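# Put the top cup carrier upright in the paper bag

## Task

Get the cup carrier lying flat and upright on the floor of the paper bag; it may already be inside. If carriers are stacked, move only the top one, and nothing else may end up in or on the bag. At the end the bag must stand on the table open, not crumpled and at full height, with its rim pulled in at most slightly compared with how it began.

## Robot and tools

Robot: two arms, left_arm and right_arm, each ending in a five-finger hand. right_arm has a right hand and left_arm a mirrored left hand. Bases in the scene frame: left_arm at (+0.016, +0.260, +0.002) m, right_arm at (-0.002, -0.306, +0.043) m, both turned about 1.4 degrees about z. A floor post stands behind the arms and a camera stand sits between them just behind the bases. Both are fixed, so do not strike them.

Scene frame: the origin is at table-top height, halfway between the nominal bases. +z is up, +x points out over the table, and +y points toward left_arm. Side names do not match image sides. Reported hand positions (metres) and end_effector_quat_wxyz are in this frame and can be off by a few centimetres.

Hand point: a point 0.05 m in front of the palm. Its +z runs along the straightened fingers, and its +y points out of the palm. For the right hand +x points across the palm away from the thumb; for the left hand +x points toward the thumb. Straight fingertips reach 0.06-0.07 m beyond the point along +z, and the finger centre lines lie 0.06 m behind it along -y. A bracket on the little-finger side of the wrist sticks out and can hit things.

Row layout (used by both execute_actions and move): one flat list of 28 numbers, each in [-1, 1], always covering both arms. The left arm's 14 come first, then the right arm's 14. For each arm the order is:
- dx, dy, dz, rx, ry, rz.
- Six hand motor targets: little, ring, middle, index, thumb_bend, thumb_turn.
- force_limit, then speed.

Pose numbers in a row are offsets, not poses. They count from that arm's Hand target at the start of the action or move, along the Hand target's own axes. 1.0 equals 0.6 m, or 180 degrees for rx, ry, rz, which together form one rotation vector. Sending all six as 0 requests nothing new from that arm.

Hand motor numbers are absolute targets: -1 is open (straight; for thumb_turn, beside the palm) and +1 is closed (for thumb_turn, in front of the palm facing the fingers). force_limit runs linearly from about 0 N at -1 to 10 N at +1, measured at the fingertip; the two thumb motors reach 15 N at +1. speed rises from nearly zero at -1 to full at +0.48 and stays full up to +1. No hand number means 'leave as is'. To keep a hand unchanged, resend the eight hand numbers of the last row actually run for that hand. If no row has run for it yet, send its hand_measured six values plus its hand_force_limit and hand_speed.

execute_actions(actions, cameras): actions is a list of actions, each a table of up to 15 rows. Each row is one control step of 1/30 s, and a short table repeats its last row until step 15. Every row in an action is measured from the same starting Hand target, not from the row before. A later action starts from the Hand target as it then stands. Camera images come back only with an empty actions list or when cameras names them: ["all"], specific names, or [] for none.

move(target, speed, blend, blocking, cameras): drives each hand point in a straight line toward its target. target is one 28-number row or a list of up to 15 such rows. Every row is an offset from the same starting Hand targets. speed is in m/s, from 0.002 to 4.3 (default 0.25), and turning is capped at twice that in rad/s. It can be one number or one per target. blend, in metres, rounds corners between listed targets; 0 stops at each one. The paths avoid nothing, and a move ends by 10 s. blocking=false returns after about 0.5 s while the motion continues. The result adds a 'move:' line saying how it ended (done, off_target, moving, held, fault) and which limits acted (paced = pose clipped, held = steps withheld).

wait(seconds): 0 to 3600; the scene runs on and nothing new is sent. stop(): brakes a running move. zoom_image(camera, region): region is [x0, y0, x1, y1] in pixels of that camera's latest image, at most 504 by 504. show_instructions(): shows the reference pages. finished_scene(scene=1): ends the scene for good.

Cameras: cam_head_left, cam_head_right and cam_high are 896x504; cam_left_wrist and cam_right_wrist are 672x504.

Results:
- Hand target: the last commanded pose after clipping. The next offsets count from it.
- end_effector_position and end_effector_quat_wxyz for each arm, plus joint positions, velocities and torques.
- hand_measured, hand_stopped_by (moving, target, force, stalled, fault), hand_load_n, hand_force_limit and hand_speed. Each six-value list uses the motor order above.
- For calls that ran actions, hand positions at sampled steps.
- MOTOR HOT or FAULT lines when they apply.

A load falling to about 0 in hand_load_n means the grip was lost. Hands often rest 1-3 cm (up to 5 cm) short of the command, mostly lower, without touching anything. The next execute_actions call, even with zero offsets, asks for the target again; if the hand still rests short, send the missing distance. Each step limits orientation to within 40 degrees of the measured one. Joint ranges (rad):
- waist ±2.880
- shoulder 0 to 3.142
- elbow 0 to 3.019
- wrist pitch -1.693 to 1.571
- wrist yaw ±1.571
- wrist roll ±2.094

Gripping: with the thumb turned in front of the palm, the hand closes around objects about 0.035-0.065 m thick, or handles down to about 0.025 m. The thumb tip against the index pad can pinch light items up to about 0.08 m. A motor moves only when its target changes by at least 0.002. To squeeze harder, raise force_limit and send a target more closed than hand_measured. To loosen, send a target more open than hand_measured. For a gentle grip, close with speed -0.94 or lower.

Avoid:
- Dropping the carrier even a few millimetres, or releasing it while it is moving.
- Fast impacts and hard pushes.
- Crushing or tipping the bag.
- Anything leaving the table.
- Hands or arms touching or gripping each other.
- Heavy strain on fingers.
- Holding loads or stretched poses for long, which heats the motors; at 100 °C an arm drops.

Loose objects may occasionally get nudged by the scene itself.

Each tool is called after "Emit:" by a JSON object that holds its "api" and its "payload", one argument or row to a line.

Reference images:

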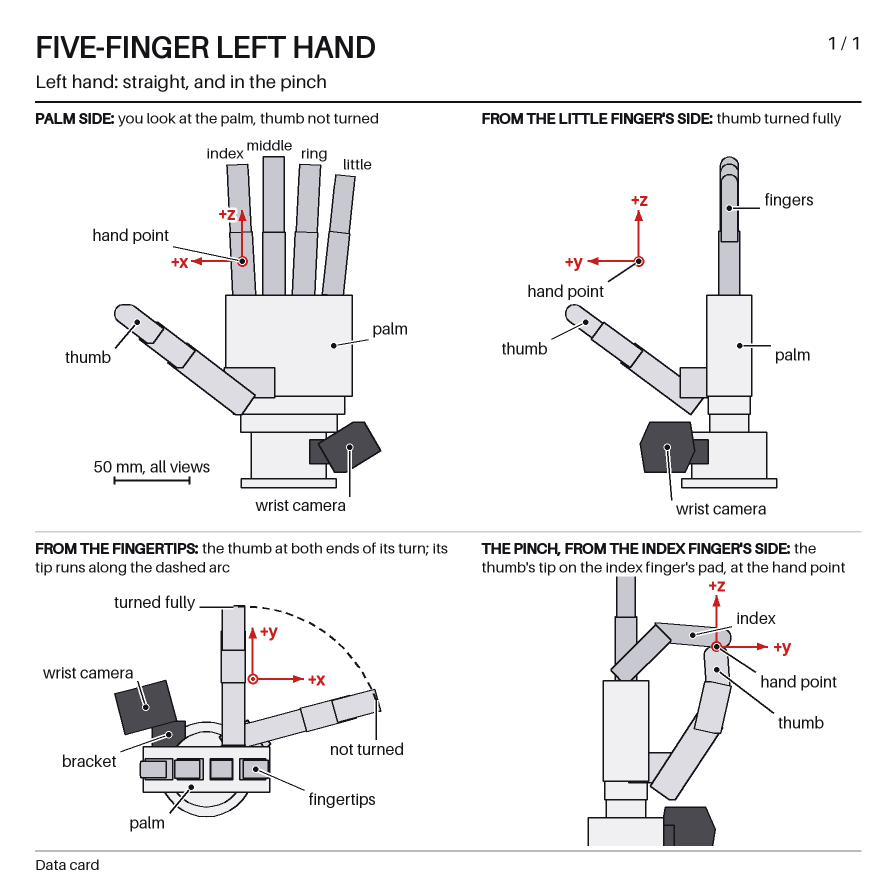

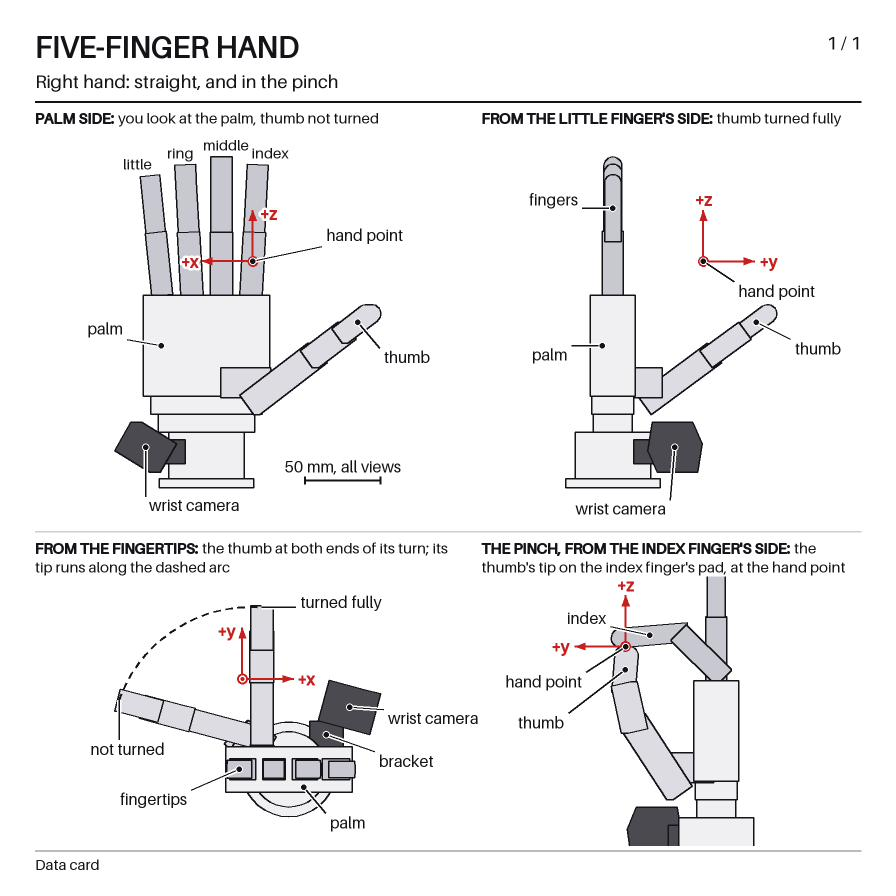

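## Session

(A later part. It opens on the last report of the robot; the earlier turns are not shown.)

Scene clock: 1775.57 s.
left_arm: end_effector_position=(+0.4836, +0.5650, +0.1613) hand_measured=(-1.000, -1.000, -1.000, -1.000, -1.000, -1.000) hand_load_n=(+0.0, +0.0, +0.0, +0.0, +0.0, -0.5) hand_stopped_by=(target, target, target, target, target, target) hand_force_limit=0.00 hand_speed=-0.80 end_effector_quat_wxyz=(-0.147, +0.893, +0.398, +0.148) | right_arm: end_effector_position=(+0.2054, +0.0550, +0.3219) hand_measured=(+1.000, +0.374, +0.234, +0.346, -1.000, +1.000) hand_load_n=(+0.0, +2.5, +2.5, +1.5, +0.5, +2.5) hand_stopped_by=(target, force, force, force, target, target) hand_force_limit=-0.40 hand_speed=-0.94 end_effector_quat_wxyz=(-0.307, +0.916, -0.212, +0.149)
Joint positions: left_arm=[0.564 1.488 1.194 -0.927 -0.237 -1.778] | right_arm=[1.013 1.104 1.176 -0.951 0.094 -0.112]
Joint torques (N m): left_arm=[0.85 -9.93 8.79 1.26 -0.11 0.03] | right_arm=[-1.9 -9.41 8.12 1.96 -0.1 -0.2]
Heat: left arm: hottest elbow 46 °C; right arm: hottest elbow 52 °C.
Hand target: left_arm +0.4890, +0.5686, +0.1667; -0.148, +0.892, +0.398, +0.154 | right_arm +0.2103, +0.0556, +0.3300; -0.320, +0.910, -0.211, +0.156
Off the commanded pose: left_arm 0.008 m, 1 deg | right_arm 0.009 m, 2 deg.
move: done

Emit:
{"api": "move", "payload": {
  "target": [0,0,0,0,0,0,-1,-1,-1,-1,-1,-1,0,-0.8,-0.0173,0.0753,0.0866,0,0,0,1,0.55,0.55,0.55,-1,1,-0.4,-0.94],
  "speed": 0.06,
  "cameras": ["cam_high","cam_head_left","cam_right_wrist"]
}}

Emit:
{"api": "zoom_image", "payload": {
  "camera": "cam_high",
  "region": [250, 140, 390, 310]
}}

Emit:
{"api": "zoom_image", "payload": {
  "camera": "cam_head_left",
  "region": [340, 260, 480, 390]
}}

Scene clock: 1787.23 s.
left_arm: end_effector_position=(+0.4836, +0.5650, +0.1613) hand_measured=(-1.000, -1.000, -1.000, -1.000, -1.000, -1.000) hand_load_n=(+0.0, +0.0, +0.0, +0.0, +0.0, +0.0) hand_stopped_by=(target, target, target, target, target, target) hand_force_limit=0.00 hand_speed=-0.80 end_effector_quat_wxyz=(-0.147, +0.893, +0.398, +0.148) | right_arm: end_effector_position=(+0.2068, +0.0564, +0.2632) hand_measured=(+1.000, +0.374, +0.234, +0.346, -1.000, +1.000) hand_load_n=(+0.0, +2.0, +1.5, +1.0, +1.0, +3.0) hand_stopped_by=(target, force, force, force, target, target) hand_force_limit=-0.40 hand_speed=-0.94 end_effector_quat_wxyz=(-0.319, +0.911, -0.212, +0.153)
Joint positions: left_arm=[0.564 1.488 1.194 -0.927 -0.237 -1.778] | right_arm=[1.012 1.093 1.004 -0.764 0.094 -0.113]
Joint torques (N m): left_arm=[1.14 -10.34 8.65 1.17 -0.14 0.08] | right_arm=[-1.55 -8.29 7.47 1.99 -0.1 -0.13]
Heat: left arm: hottest elbow 46 °C; right arm: hottest elbow 52 °C.
Hand target: left_arm +0.4890, +0.5686, +0.1667; -0.148, +0.892, +0.398, +0.154 | right_arm +0.2102, +0.0556, +0.2605; -0.320, +0.910, -0.211, +0.156
Off the commanded pose: left_arm 0.008 m, 1 deg | right_arm 0.005 m, 0 deg.
move: done
Images, in order (width x height): cam_head_left 896x504, cam_high 896x504, cam_right_wrist 672x504.

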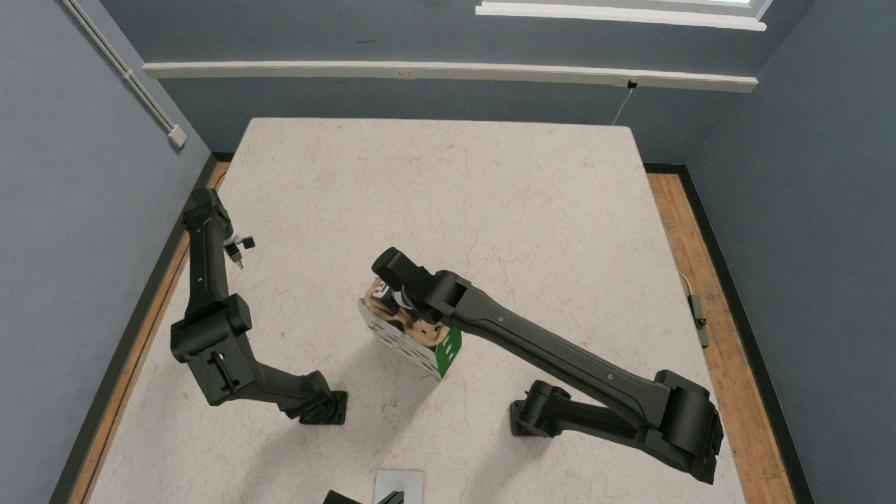

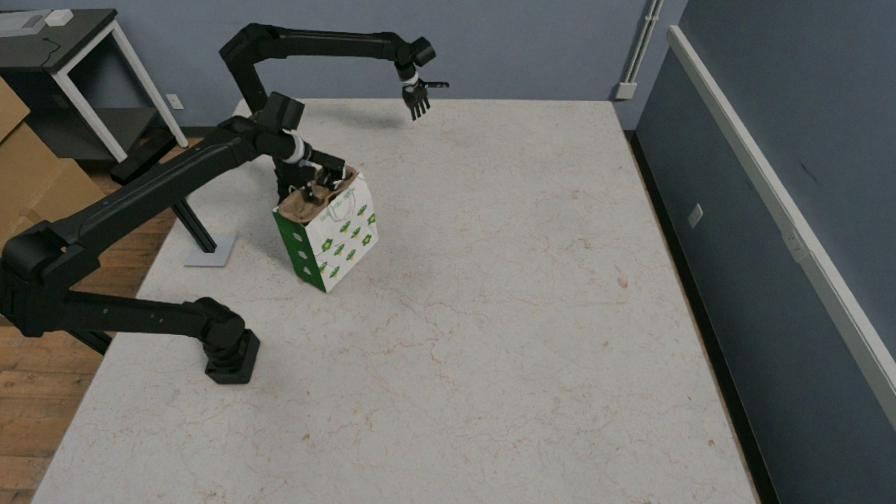

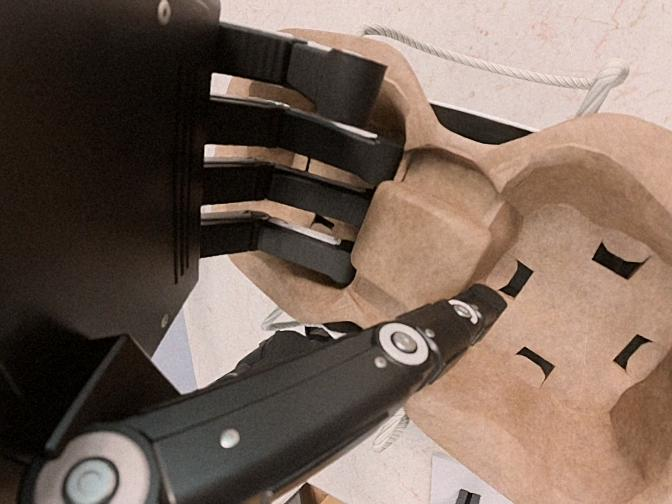

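Scaled by 2.965 from the camera's image (finer frame: 1280x720).

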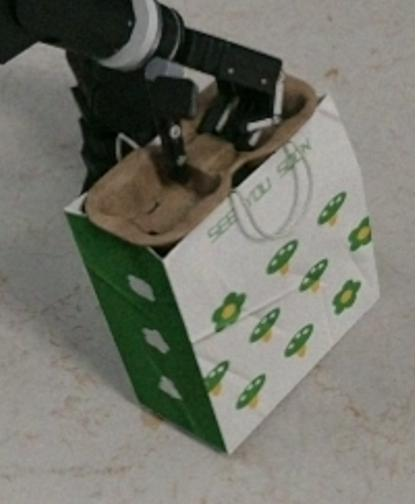

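Scaled by 3.600 from the camera's image (finer frame: 1280x720).

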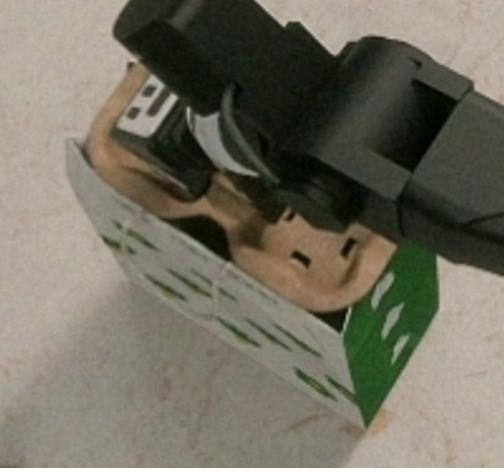

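Emit:
{"api": "move", "payload": {
  "target": [
    [0,0,0,0,0,0,-1,-1,-1,-1,-1,-1,0,-0.8,0.0075,-0.0324,-0.0373,0,0,0,1,0.55,0.55,0.55,-1,1,-0.4,-0.94],
    [0,0,0,0,0,0,-1,-1,-1,-1,-1,-1,0,-0.8,0.0073,-0.0273,-0.0417,0,0,0,1,0.55,0.55,0.55,-1,1,-0.4,-0.94],
    [0,0,0,0,0,0,-1,-1,-1,-1,-1,-1,0,-0.8,-0.0002,0.005,-0.0043,0,0,0,1,0.55,0.55,0.55,-1,1,-0.4,-0.94]
  ],
  "speed": 0.06,
  "cameras": ["cam_high","cam_head_left","cam_right_wrist"]
}}

Emit:
{"api": "zoom_image", "payload": {
  "camera": "cam_high",
  "region": [250, 140, 390, 310]
}}

Emit:
{"api": "zoom_image", "payload": {
  "camera": "cam_head_left",
  "region": [340, 260, 480, 390]
}}

Scene clock: 1812.23 s.
left_arm: end_effector_position=(+0.4836, +0.5650, +0.1613) hand_measured=(-1.000, -1.000, -1.000, -1.000, -1.000, -1.000) hand_load_n=(+0.0, +0.0, +0.0, +0.0, +0.0, +0.0) hand_stopped_by=(target, target, target, target, target, target) hand_force_limit=0.00 hand_speed=-0.80 end_effector_quat_wxyz=(-0.147, +0.893, +0.398, +0.148) | right_arm: end_effector_position=(+0.2041, +0.0521, +0.2608) hand_measured=(+1.000, +0.374, +0.234, +0.346, -1.000, +1.000) hand_load_n=(+0.0, +2.0, +1.5, +1.0, +1.0, +3.0) hand_stopped_by=(target, force, force, force, target, target) hand_force_limit=-0.40 hand_speed=-0.94 end_effector_quat_wxyz=(-0.317, +0.912, -0.212, +0.152)
Joint positions: left_arm=[0.564 1.488 1.194 -0.927 -0.237 -1.778] | right_arm=[1.012 1.083 0.993 -0.768 0.093 -0.113]
Joint torques (N m): left_arm=[0.73 -10.46 8.69 1.25 -0.13 0.12] | right_arm=[-1.73 -7.53 7.87 1.95 0.01 -0.17]
Heat: left arm: hottest elbow 46 °C; right arm: hottest elbow 49 °C.
Hand target: left_arm +0.4890, +0.5686, +0.1667; -0.148, +0.892, +0.398, +0.154 | right_arm +0.2081, +0.0522, +0.2604; -0.320, +0.910, -0.211, +0.156
Off the commanded pose: left_arm 0.008 m, 1 deg | right_arm 0.004 m, 1 deg.
move: done
Images, in order (width x height): cam_head_left 896x504, cam_high 896x504, cam_right_wrist 672x504.

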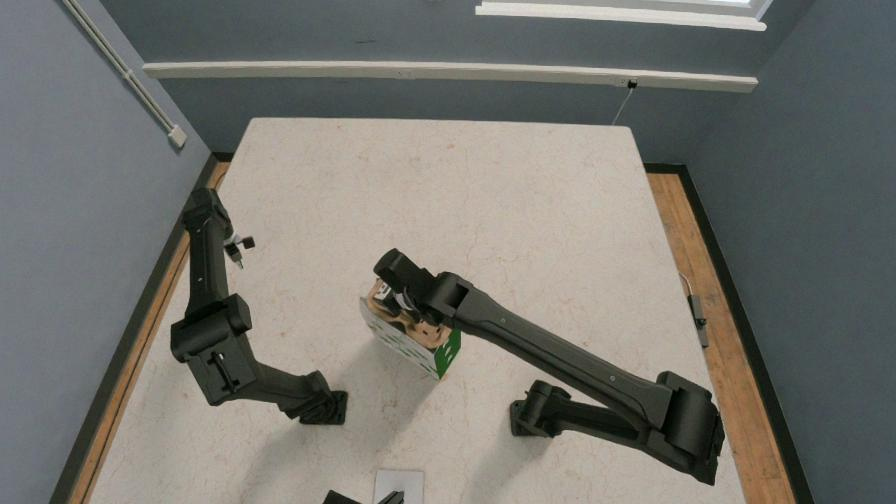

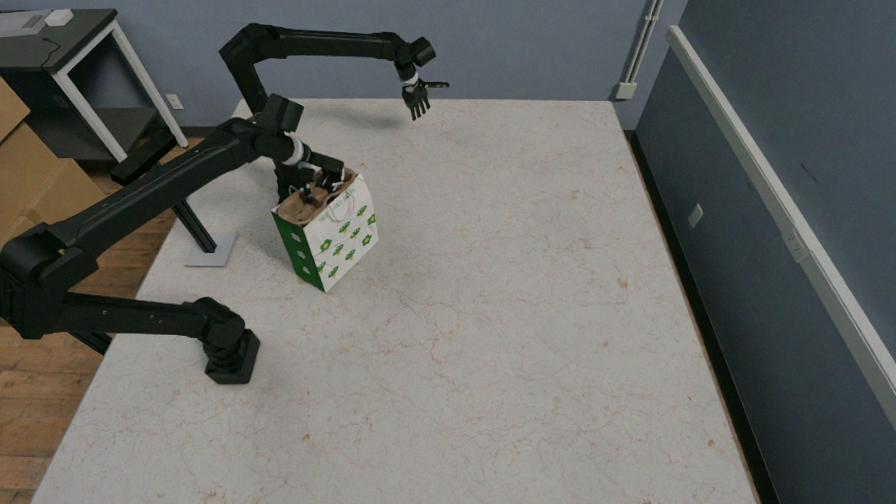

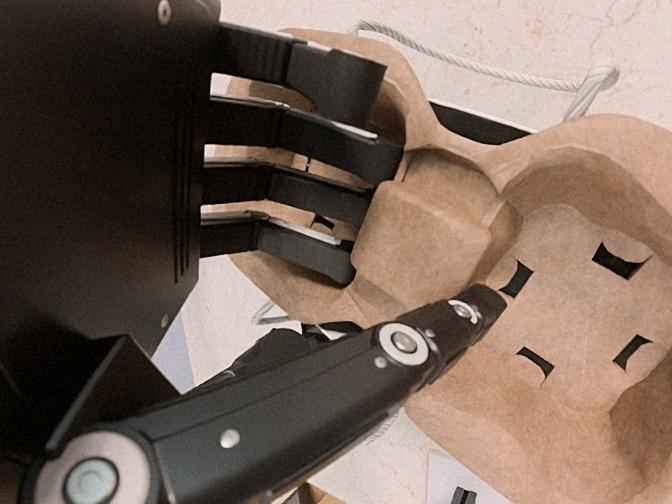

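Scaled by 2.965 from the camera's image (finer frame: 1280x720).

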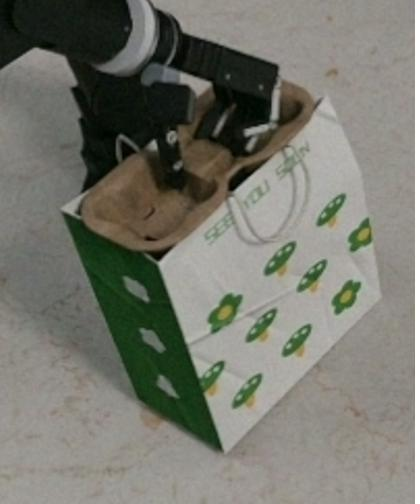

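Scaled by 3.600 from the camera's image (finer frame: 1280x720).

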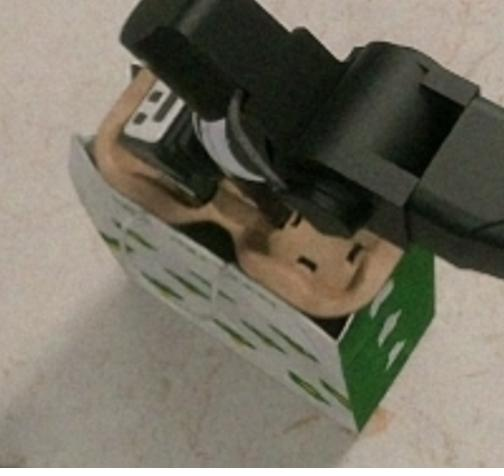

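Emit:
{"api": "move", "payload": {
  "target": [0,0,0,0,0,0,-1,-1,-1,-1,-1,-1,0,-0.8,0.0149,-0.0648,-0.0745,0,0,0,1,0.55,0.55,0.55,-1,1,-0.4,-0.94],
  "speed": 0.06,
  "cameras": ["cam_high","cam_head_left","cam_head_right","cam_right_wrist"]
}}

Emit:
{"api": "zoom_image", "payload": {
  "camera": "cam_high",
  "region": [250, 140, 390, 310]
}}

Emit:
{"api": "zoom_image", "payload": {
  "camera": "cam_head_left",
  "region": [340, 260, 480, 390]
}}

Emit:
{"api": "zoom_image", "payload": {
  "camera": "cam_right_wrist",
  "region": [380, 0, 672, 240]
}}

Scene clock: 1825.43 s.
left_arm: end_effector_position=(+0.4836, +0.5650, +0.1613) hand_measured=(-1.000, -1.000, -1.000, -1.000, -1.000, -1.000) hand_load_n=(+0.0, +0.0, +0.0, +0.0, -0.5, +0.0) hand_stopped_by=(target, target, target, target, target, target) hand_force_limit=0.00 hand_speed=-0.80 end_effector_quat_wxyz=(-0.147, +0.893, +0.398, +0.148) | right_arm: end_effector_position=(+0.1998, +0.0448, +0.2945) hand_measured=(+1.000, +0.374, +0.234, +0.346, -1.000, +1.000) hand_load_n=(+0.0, +3.0, +2.0, +1.5, +1.0, +2.5) hand_stopped_by=(target, force, force, force, target, target) hand_force_limit=-0.40 hand_speed=-0.94 end_effector_quat_wxyz=(-0.300, +0.918, -0.212, +0.147)
Joint positions: left_arm=[0.564 1.488 1.194 -0.927 -0.237 -1.778] | right_arm=[1.012 1.08 1.092 -0.906 0.093 -0.113]
Joint torques (N m): left_arm=[0.85 -10.46 8.87 1.06 -0.13 0.08] | right_arm=[-1.32 -8.29 11.52 1.1 0.01 -0.17]
Heat: left arm: hottest elbow 46 °C; right arm: hottest elbow 48 °C.
Hand target: left_arm +0.4890, +0.5686, +0.1667; -0.148, +0.892, +0.398, +0.154 | right_arm +0.2082, +0.0522, +0.3203; -0.320, +0.910, -0.211, +0.156
Off the commanded pose: left_arm 0.008 m, 1 deg | right_arm 0.028 m, 3 deg.
move: off_target (right_arm)
Images, in order (width x height): cam_head_left 896x504, cam_head_right 896x504, cam_high 896x504, cam_right_wrist 672x504.

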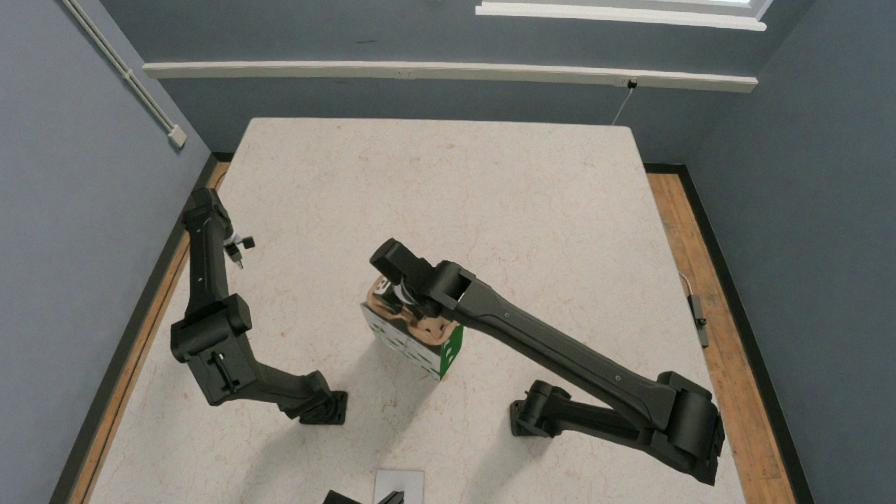

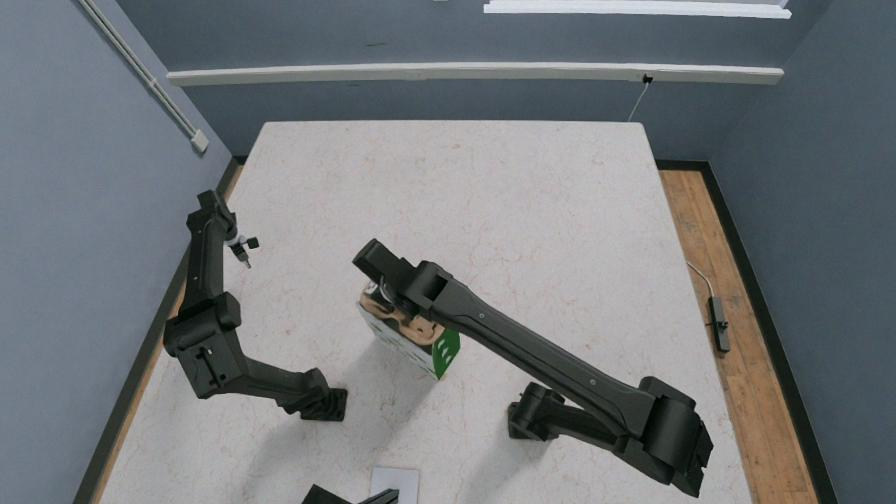

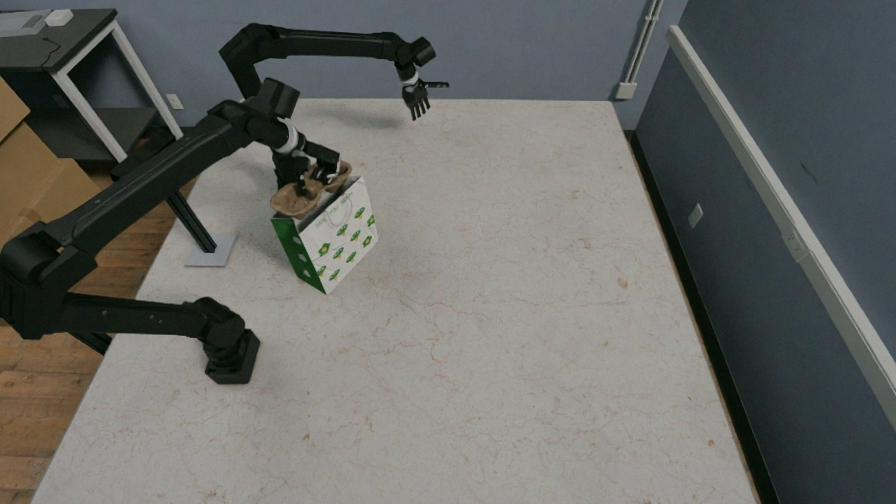

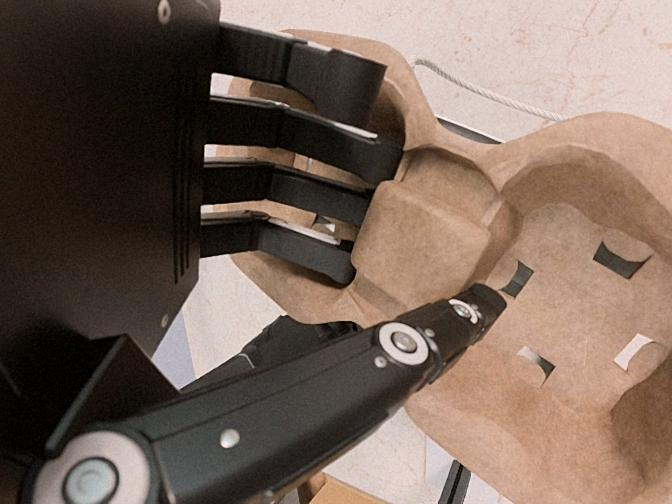

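Scaled by 2.965 from the camera's image (finer frame: 1280x720).

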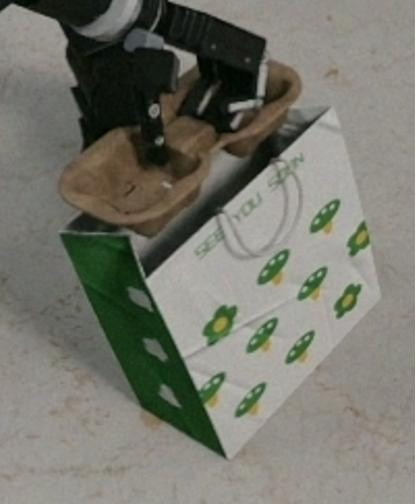

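Scaled by 3.600 from the camera's image (finer frame: 1280x720).

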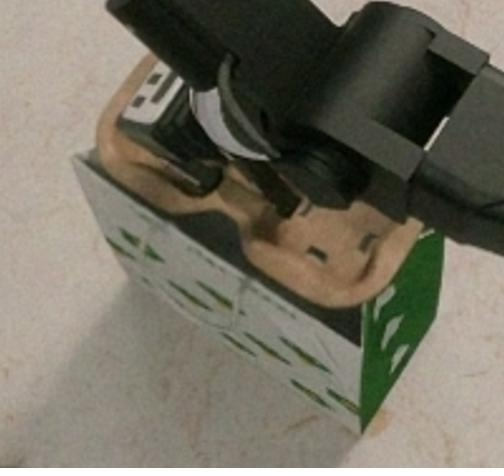

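Scaled by 1.726 from the camera's image (finer frame: 960x720).

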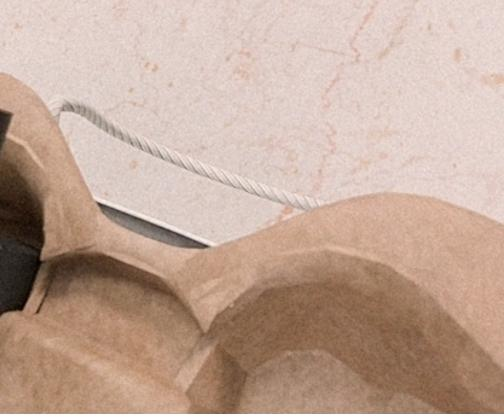

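Emit:
{"api": "move", "payload": {
  "target": [
    [0,0,0,0,0,0,-1,-1,-1,-1,-1,-1,0,-0.8,-0.0083,-0.0293,-0.0208,0,0,0,1,0.55,0.55,0.55,-1,1,-0.4,-0.94],
    [0,0,0,0,0,0,-1,-1,-1,-1,-1,-1,0,-0.8,-0.022,0.0302,0.0475,0,0,0,1,0.55,0.55,0.55,-1,1,-0.4,-0.94]
  ],
  "speed": 0.06,
  "cameras": ["cam_high","cam_head_left","cam_right_wrist"]
}}

Emit:
{"api": "zoom_image", "payload": {
  "camera": "cam_high",
  "region": [250, 140, 390, 310]
}}

Emit:
{"api": "zoom_image", "payload": {
  "camera": "cam_head_left",
  "region": [340, 260, 480, 390]
}}

Emit:
{"api": "zoom_image", "payload": {
  "camera": "cam_right_wrist",
  "region": [380, 0, 672, 240]
}}

Scene clock: 1874.83 s.
left_arm: end_effector_position=(+0.4836, +0.5650, +0.1613) hand_measured=(-1.000, -1.000, -1.000, -1.000, -1.000, -1.000) hand_load_n=(+0.0, +0.0, +0.5, -0.5, +0.0, +0.0) hand_stopped_by=(target, target, target, target, target, target) hand_force_limit=0.00 hand_speed=-0.80 end_effector_quat_wxyz=(-0.147, +0.893, +0.398, +0.148) | right_arm: end_effector_position=(+0.2038, +0.0534, +0.2806) hand_measured=(+1.000, +0.374, +0.234, +0.346, -1.000, +1.000) hand_load_n=(+0.0, +3.0, +2.0, +1.5, +1.0, +2.0) hand_stopped_by=(target, force, force, force, target, target) hand_force_limit=-0.40 hand_speed=-0.94 end_effector_quat_wxyz=(-0.309, +0.914, -0.212, +0.154)
Joint positions: left_arm=[0.564 1.488 1.194 -0.927 -0.237 -1.778] | right_arm=[1.02 1.091 1.055 -0.836 0.106 -0.11]
Joint torques (N m): left_arm=[1.2 -10.05 8.62 1.17 -0.16 0.06] | right_arm=[-0.32 -8.06 8.39 2.13 0.04 0.01]
Heat: left arm: hottest elbow 46 °C; right arm: hottest elbow 58 °C.
Hand target: left_arm +0.4890, +0.5686, +0.1667; -0.148, +0.892, +0.398, +0.154 | right_arm +0.2036, +0.0605, +0.2854; -0.320, +0.910, -0.211, +0.156
Off the commanded pose: left_arm 0.008 m, 1 deg | right_arm 0.009 m, 1 deg.
move: done
Images, in order (width x height): cam_head_left 896x504, cam_high 896x504, cam_right_wrist 672x504.

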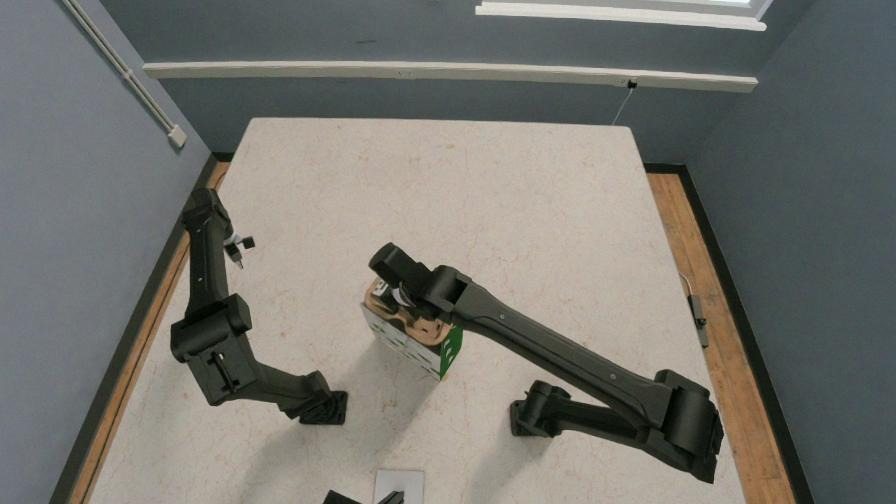

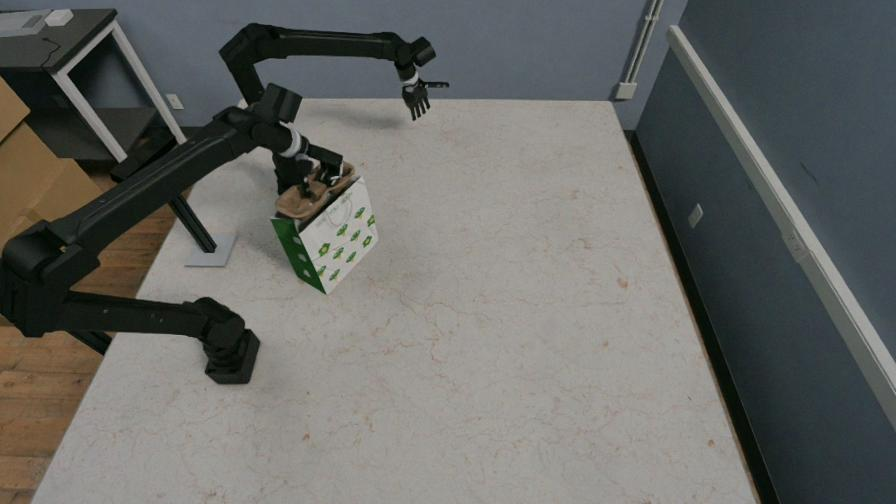

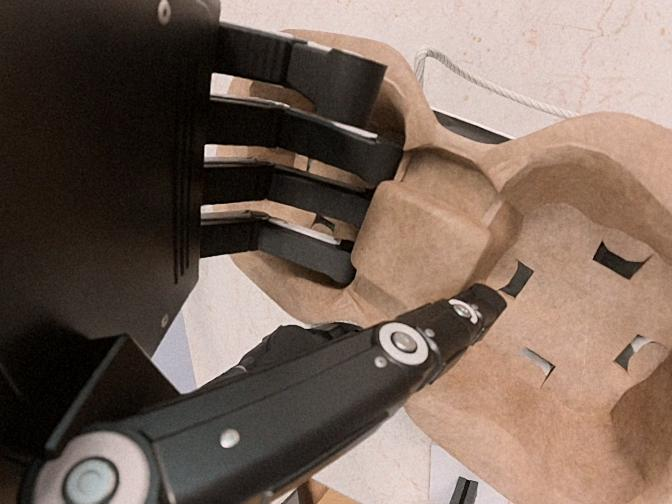

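Scaled by 2.965 from the camera's image (finer frame: 1280x720).

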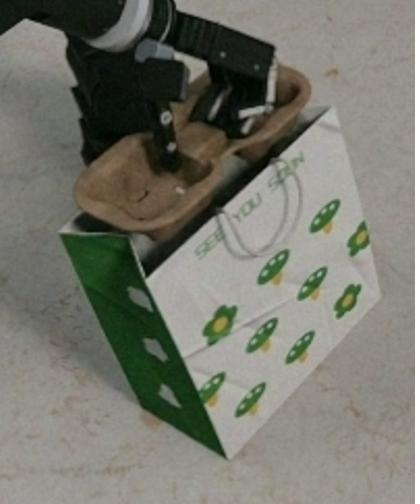

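Scaled by 3.600 from the camera's image (finer frame: 1280x720).

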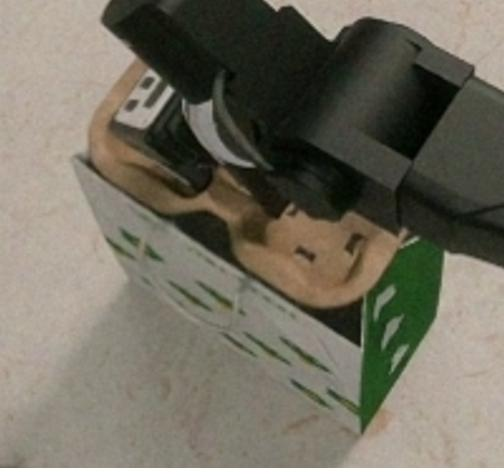

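Scaled by 1.726 from the camera's image (finer frame: 960x720).

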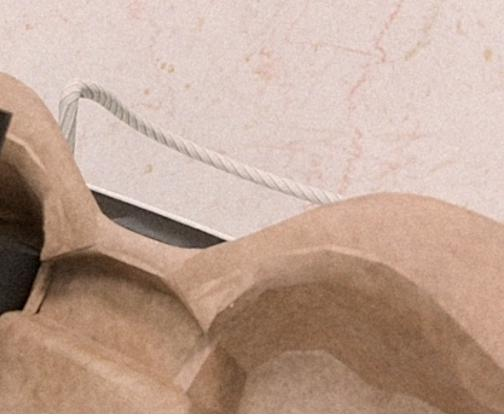

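Emit:
{"api": "move", "payload": {
  "target": [0,0,0,0,0,0,-1,-1,-1,-1,-1,-1,0,-0.8,-0.0125,0.006,0.0147,0,0,0,1,0.55,0.55,0.55,-1,1,-0.4,-0.94],
  "speed": 0.05,
  "cameras": ["cam_high","cam_head_left","cam_right_wrist"]
}}

Emit:
{"api": "zoom_image", "payload": {
  "camera": "cam_high",
  "region": [250, 140, 390, 310]
}}

Emit:
{"api": "zoom_image", "payload": {
  "camera": "cam_head_left",
  "region": [340, 260, 480, 390]
}}

Emit:
{"api": "zoom_image", "payload": {
  "camera": "cam_right_wrist",
  "region": [380, 0, 672, 240]
}}

Scene clock: 1896.80 s.
left_arm: end_effector_position=(+0.4836, +0.5650, +0.1613) hand_measured=(-1.000, -1.000, -1.000, -1.000, -1.000, -1.000) hand_load_n=(+0.0, +0.0, +0.0, +0.0, +0.0, +0.0) hand_stopped_by=(target, target, target, target, target, target) hand_force_limit=0.00 hand_speed=-0.80 end_effector_quat_wxyz=(-0.147, +0.893, +0.398, +0.148) | right_arm: end_effector_position=(+0.2002, +0.0596, +0.2754) hand_measured=(+1.000, +0.374, +0.234, +0.346, -1.000, +1.000) hand_load_n=(+0.5, +2.5, +2.0, +1.5, +0.5, +2.5) hand_stopped_by=(target, force, force, force, target, target) hand_force_limit=-0.40 hand_speed=-0.94 end_effector_quat_wxyz=(-0.315, +0.912, -0.211, +0.156)
Joint positions: left_arm=[0.564 1.488 1.194 -0.927 -0.237 -1.778] | right_arm=[1.039 1.094 1.04 -0.807 0.118 -0.098]
Joint torques (N m): left_arm=[1.79 -10.7 8.91 1.24 -0.16 0.06] | right_arm=[-0.03 -6.95 8.12 2.06 0.09 0.03]
Heat: left arm: hottest elbow 46 °C; right arm: hottest elbow 54 °C.
Hand target: left_arm +0.4890, +0.5686, +0.1667; -0.148, +0.892, +0.398, +0.154 | right_arm +0.1998, +0.0662, +0.2753; -0.320, +0.910, -0.211, +0.156
Off the commanded pose: left_arm 0.008 m, 1 deg | right_arm 0.007 m, 1 deg.
move: done
Images, in order (width x height): cam_head_left 896x504, cam_high 896x504, cam_right_wrist 672x504.

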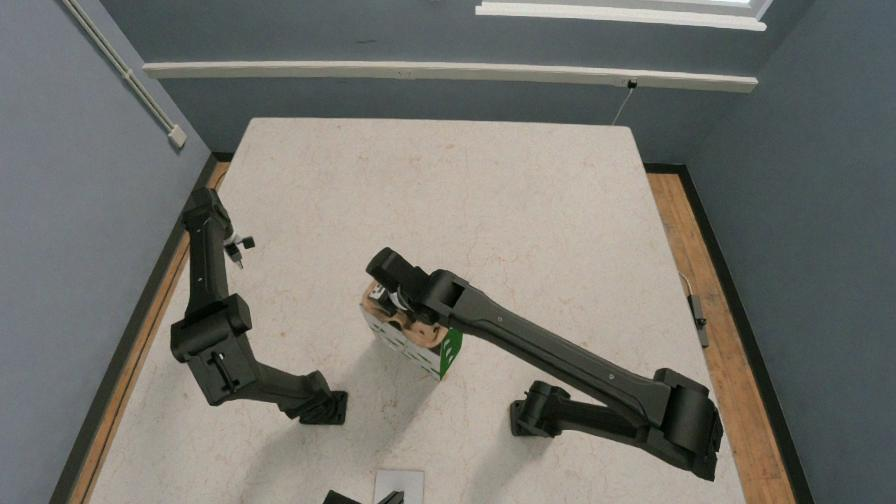

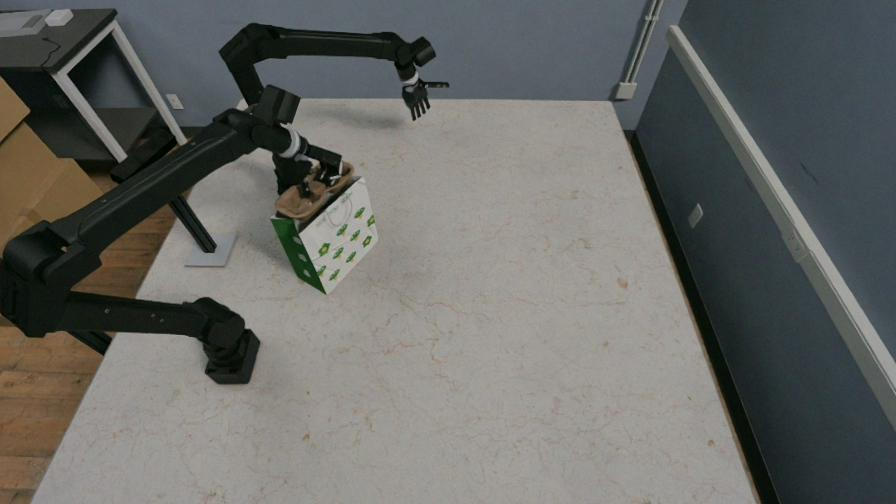

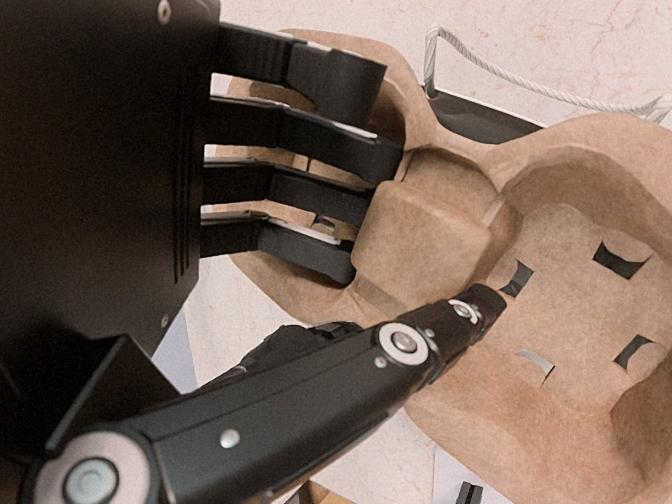

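Scaled by 2.965 from the camera's image (finer frame: 1280x720).

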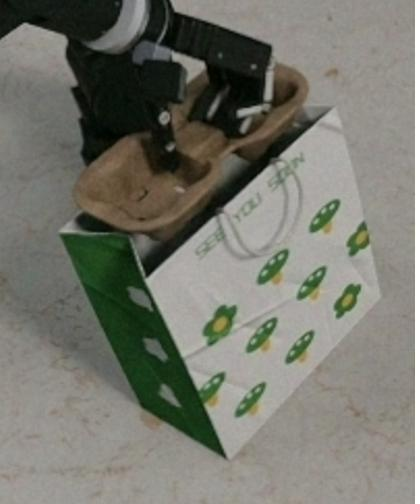

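Scaled by 3.600 from the camera's image (finer frame: 1280x720).

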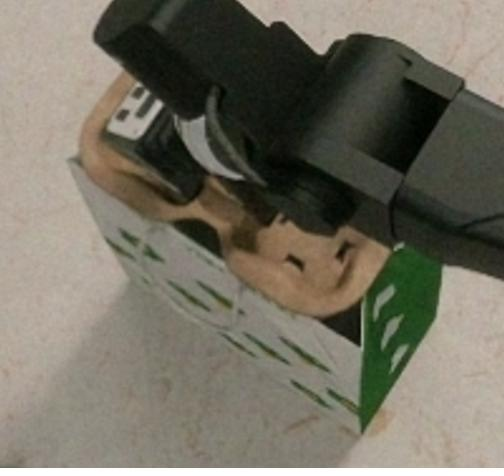

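Scaled by 1.726 from the camera's image (finer frame: 960x720).

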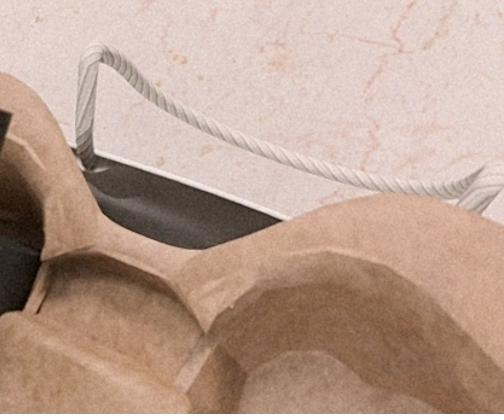

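Emit:
{"api": "move", "payload": {
  "target": [0,0,0,0,0,0,-1,-1,-1,-1,-1,-1,0,-0.8,-0.0062,0.027,0.0311,0,0,0,1,0.55,0.55,0.55,-1,1,-0.4,-0.94],
  "speed": 0.05,
  "cameras": ["cam_high","cam_head_left","cam_right_wrist"]
}}

Emit:
{"api": "zoom_image", "payload": {
  "camera": "cam_high",
  "region": [250, 140, 390, 310]
}}

Emit:
{"api": "zoom_image", "payload": {
  "camera": "cam_head_left",
  "region": [340, 260, 480, 390]
}}

Emit:
{"api": "zoom_image", "payload": {
  "camera": "cam_right_wrist",
  "region": [380, 0, 672, 240]
}}

Scene clock: 1916.33 s.
left_arm: end_effector_position=(+0.4836, +0.5650, +0.1613) hand_measured=(-1.000, -1.000, -1.000, -1.000, -1.000, -1.000) hand_load_n=(+0.0, +0.0, +0.0, +0.0, +0.0, +0.0) hand_stopped_by=(target, target, target, target, target, target) hand_force_limit=0.00 hand_speed=-0.80 end_effector_quat_wxyz=(-0.147, +0.893, +0.398, +0.148) | right_arm: end_effector_position=(+0.2019, +0.0620, +0.2579) hand_measured=(+1.000, +0.374, +0.234, +0.346, -1.000, +1.000) hand_load_n=(+0.0, +2.0, +1.5, +1.0, +1.0, +3.0) hand_stopped_by=(target, force, force, force, target, target) hand_force_limit=-0.40 hand_speed=-0.94 end_effector_quat_wxyz=(-0.323, +0.909, -0.211, +0.160)
Joint positions: left_arm=[0.564 1.488 1.194 -0.927 -0.237 -1.778] | right_arm=[1.039 1.094 0.988 -0.736 0.121 -0.097]
Joint torques (N m): left_arm=[0.67 -10.05 8.79 1.25 -0.11 0.09] | right_arm=[-0.26 -6.89 7.47 2.02 -0.03 0]
Heat: left arm: hottest elbow 46 °C; right arm: hottest elbow 54 °C.
Hand target: left_arm +0.4890, +0.5686, +0.1667; -0.148, +0.892, +0.398, +0.154 | right_arm +0.1998, +0.0662, +0.2503; -0.320, +0.910, -0.211, +0.156
Off the commanded pose: left_arm 0.008 m, 1 deg | right_arm 0.009 m, 1 deg.
move: done
Images, in order (width x height): cam_head_left 896x504, cam_high 896x504, cam_right_wrist 672x504.

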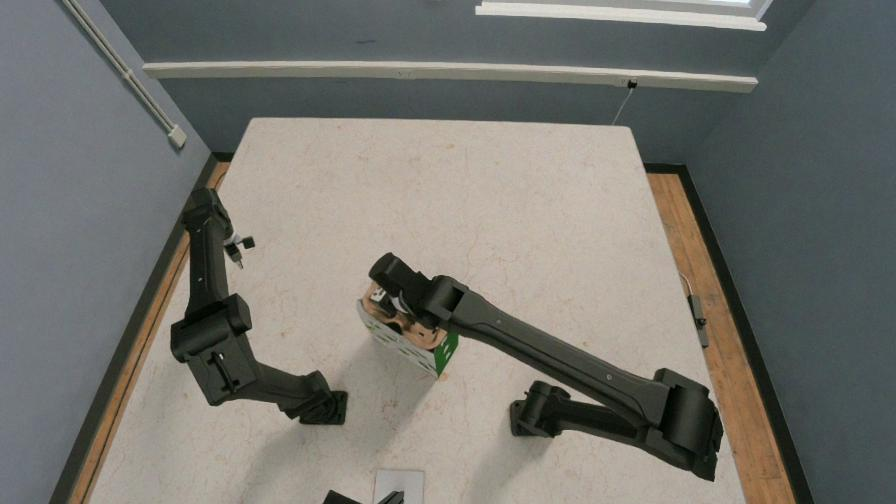

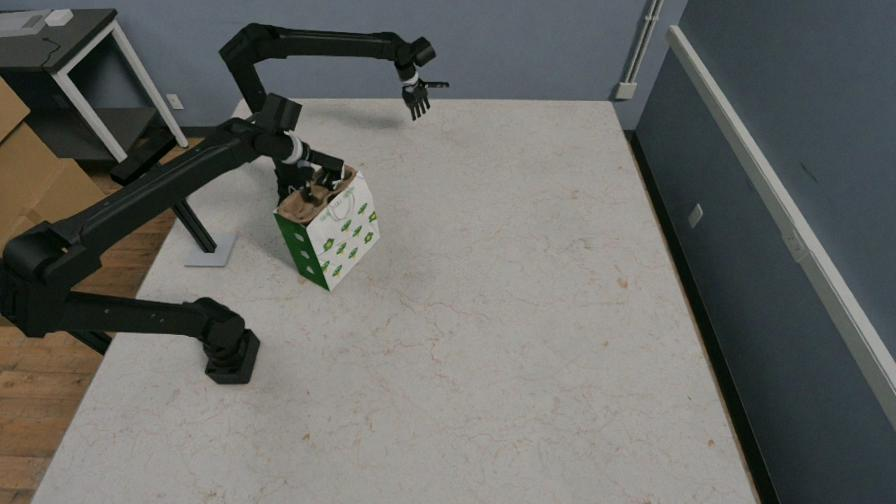

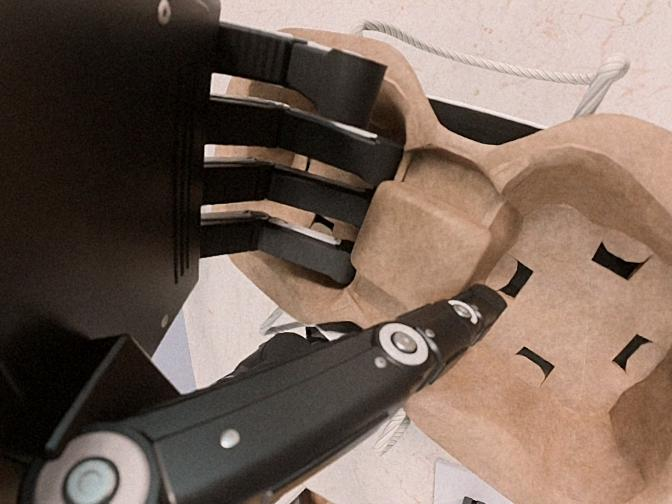

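Scaled by 2.965 from the camera's image (finer frame: 1280x720).

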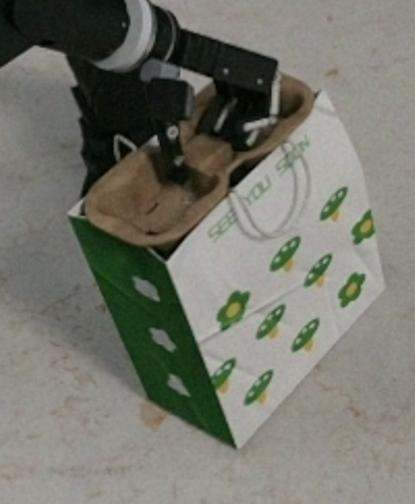

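Scaled by 3.600 from the camera's image (finer frame: 1280x720).

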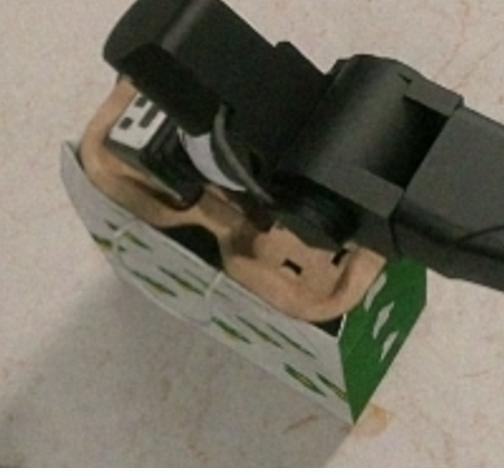

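Scaled by 1.726 from the camera's image (finer frame: 960x720).

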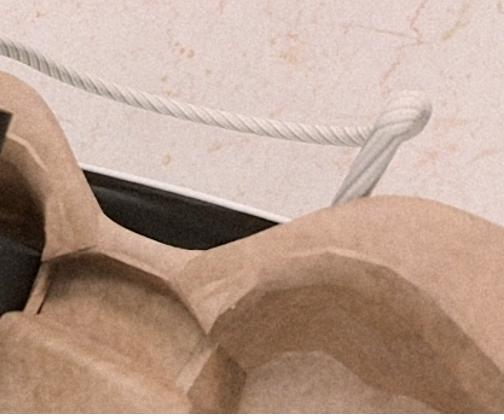

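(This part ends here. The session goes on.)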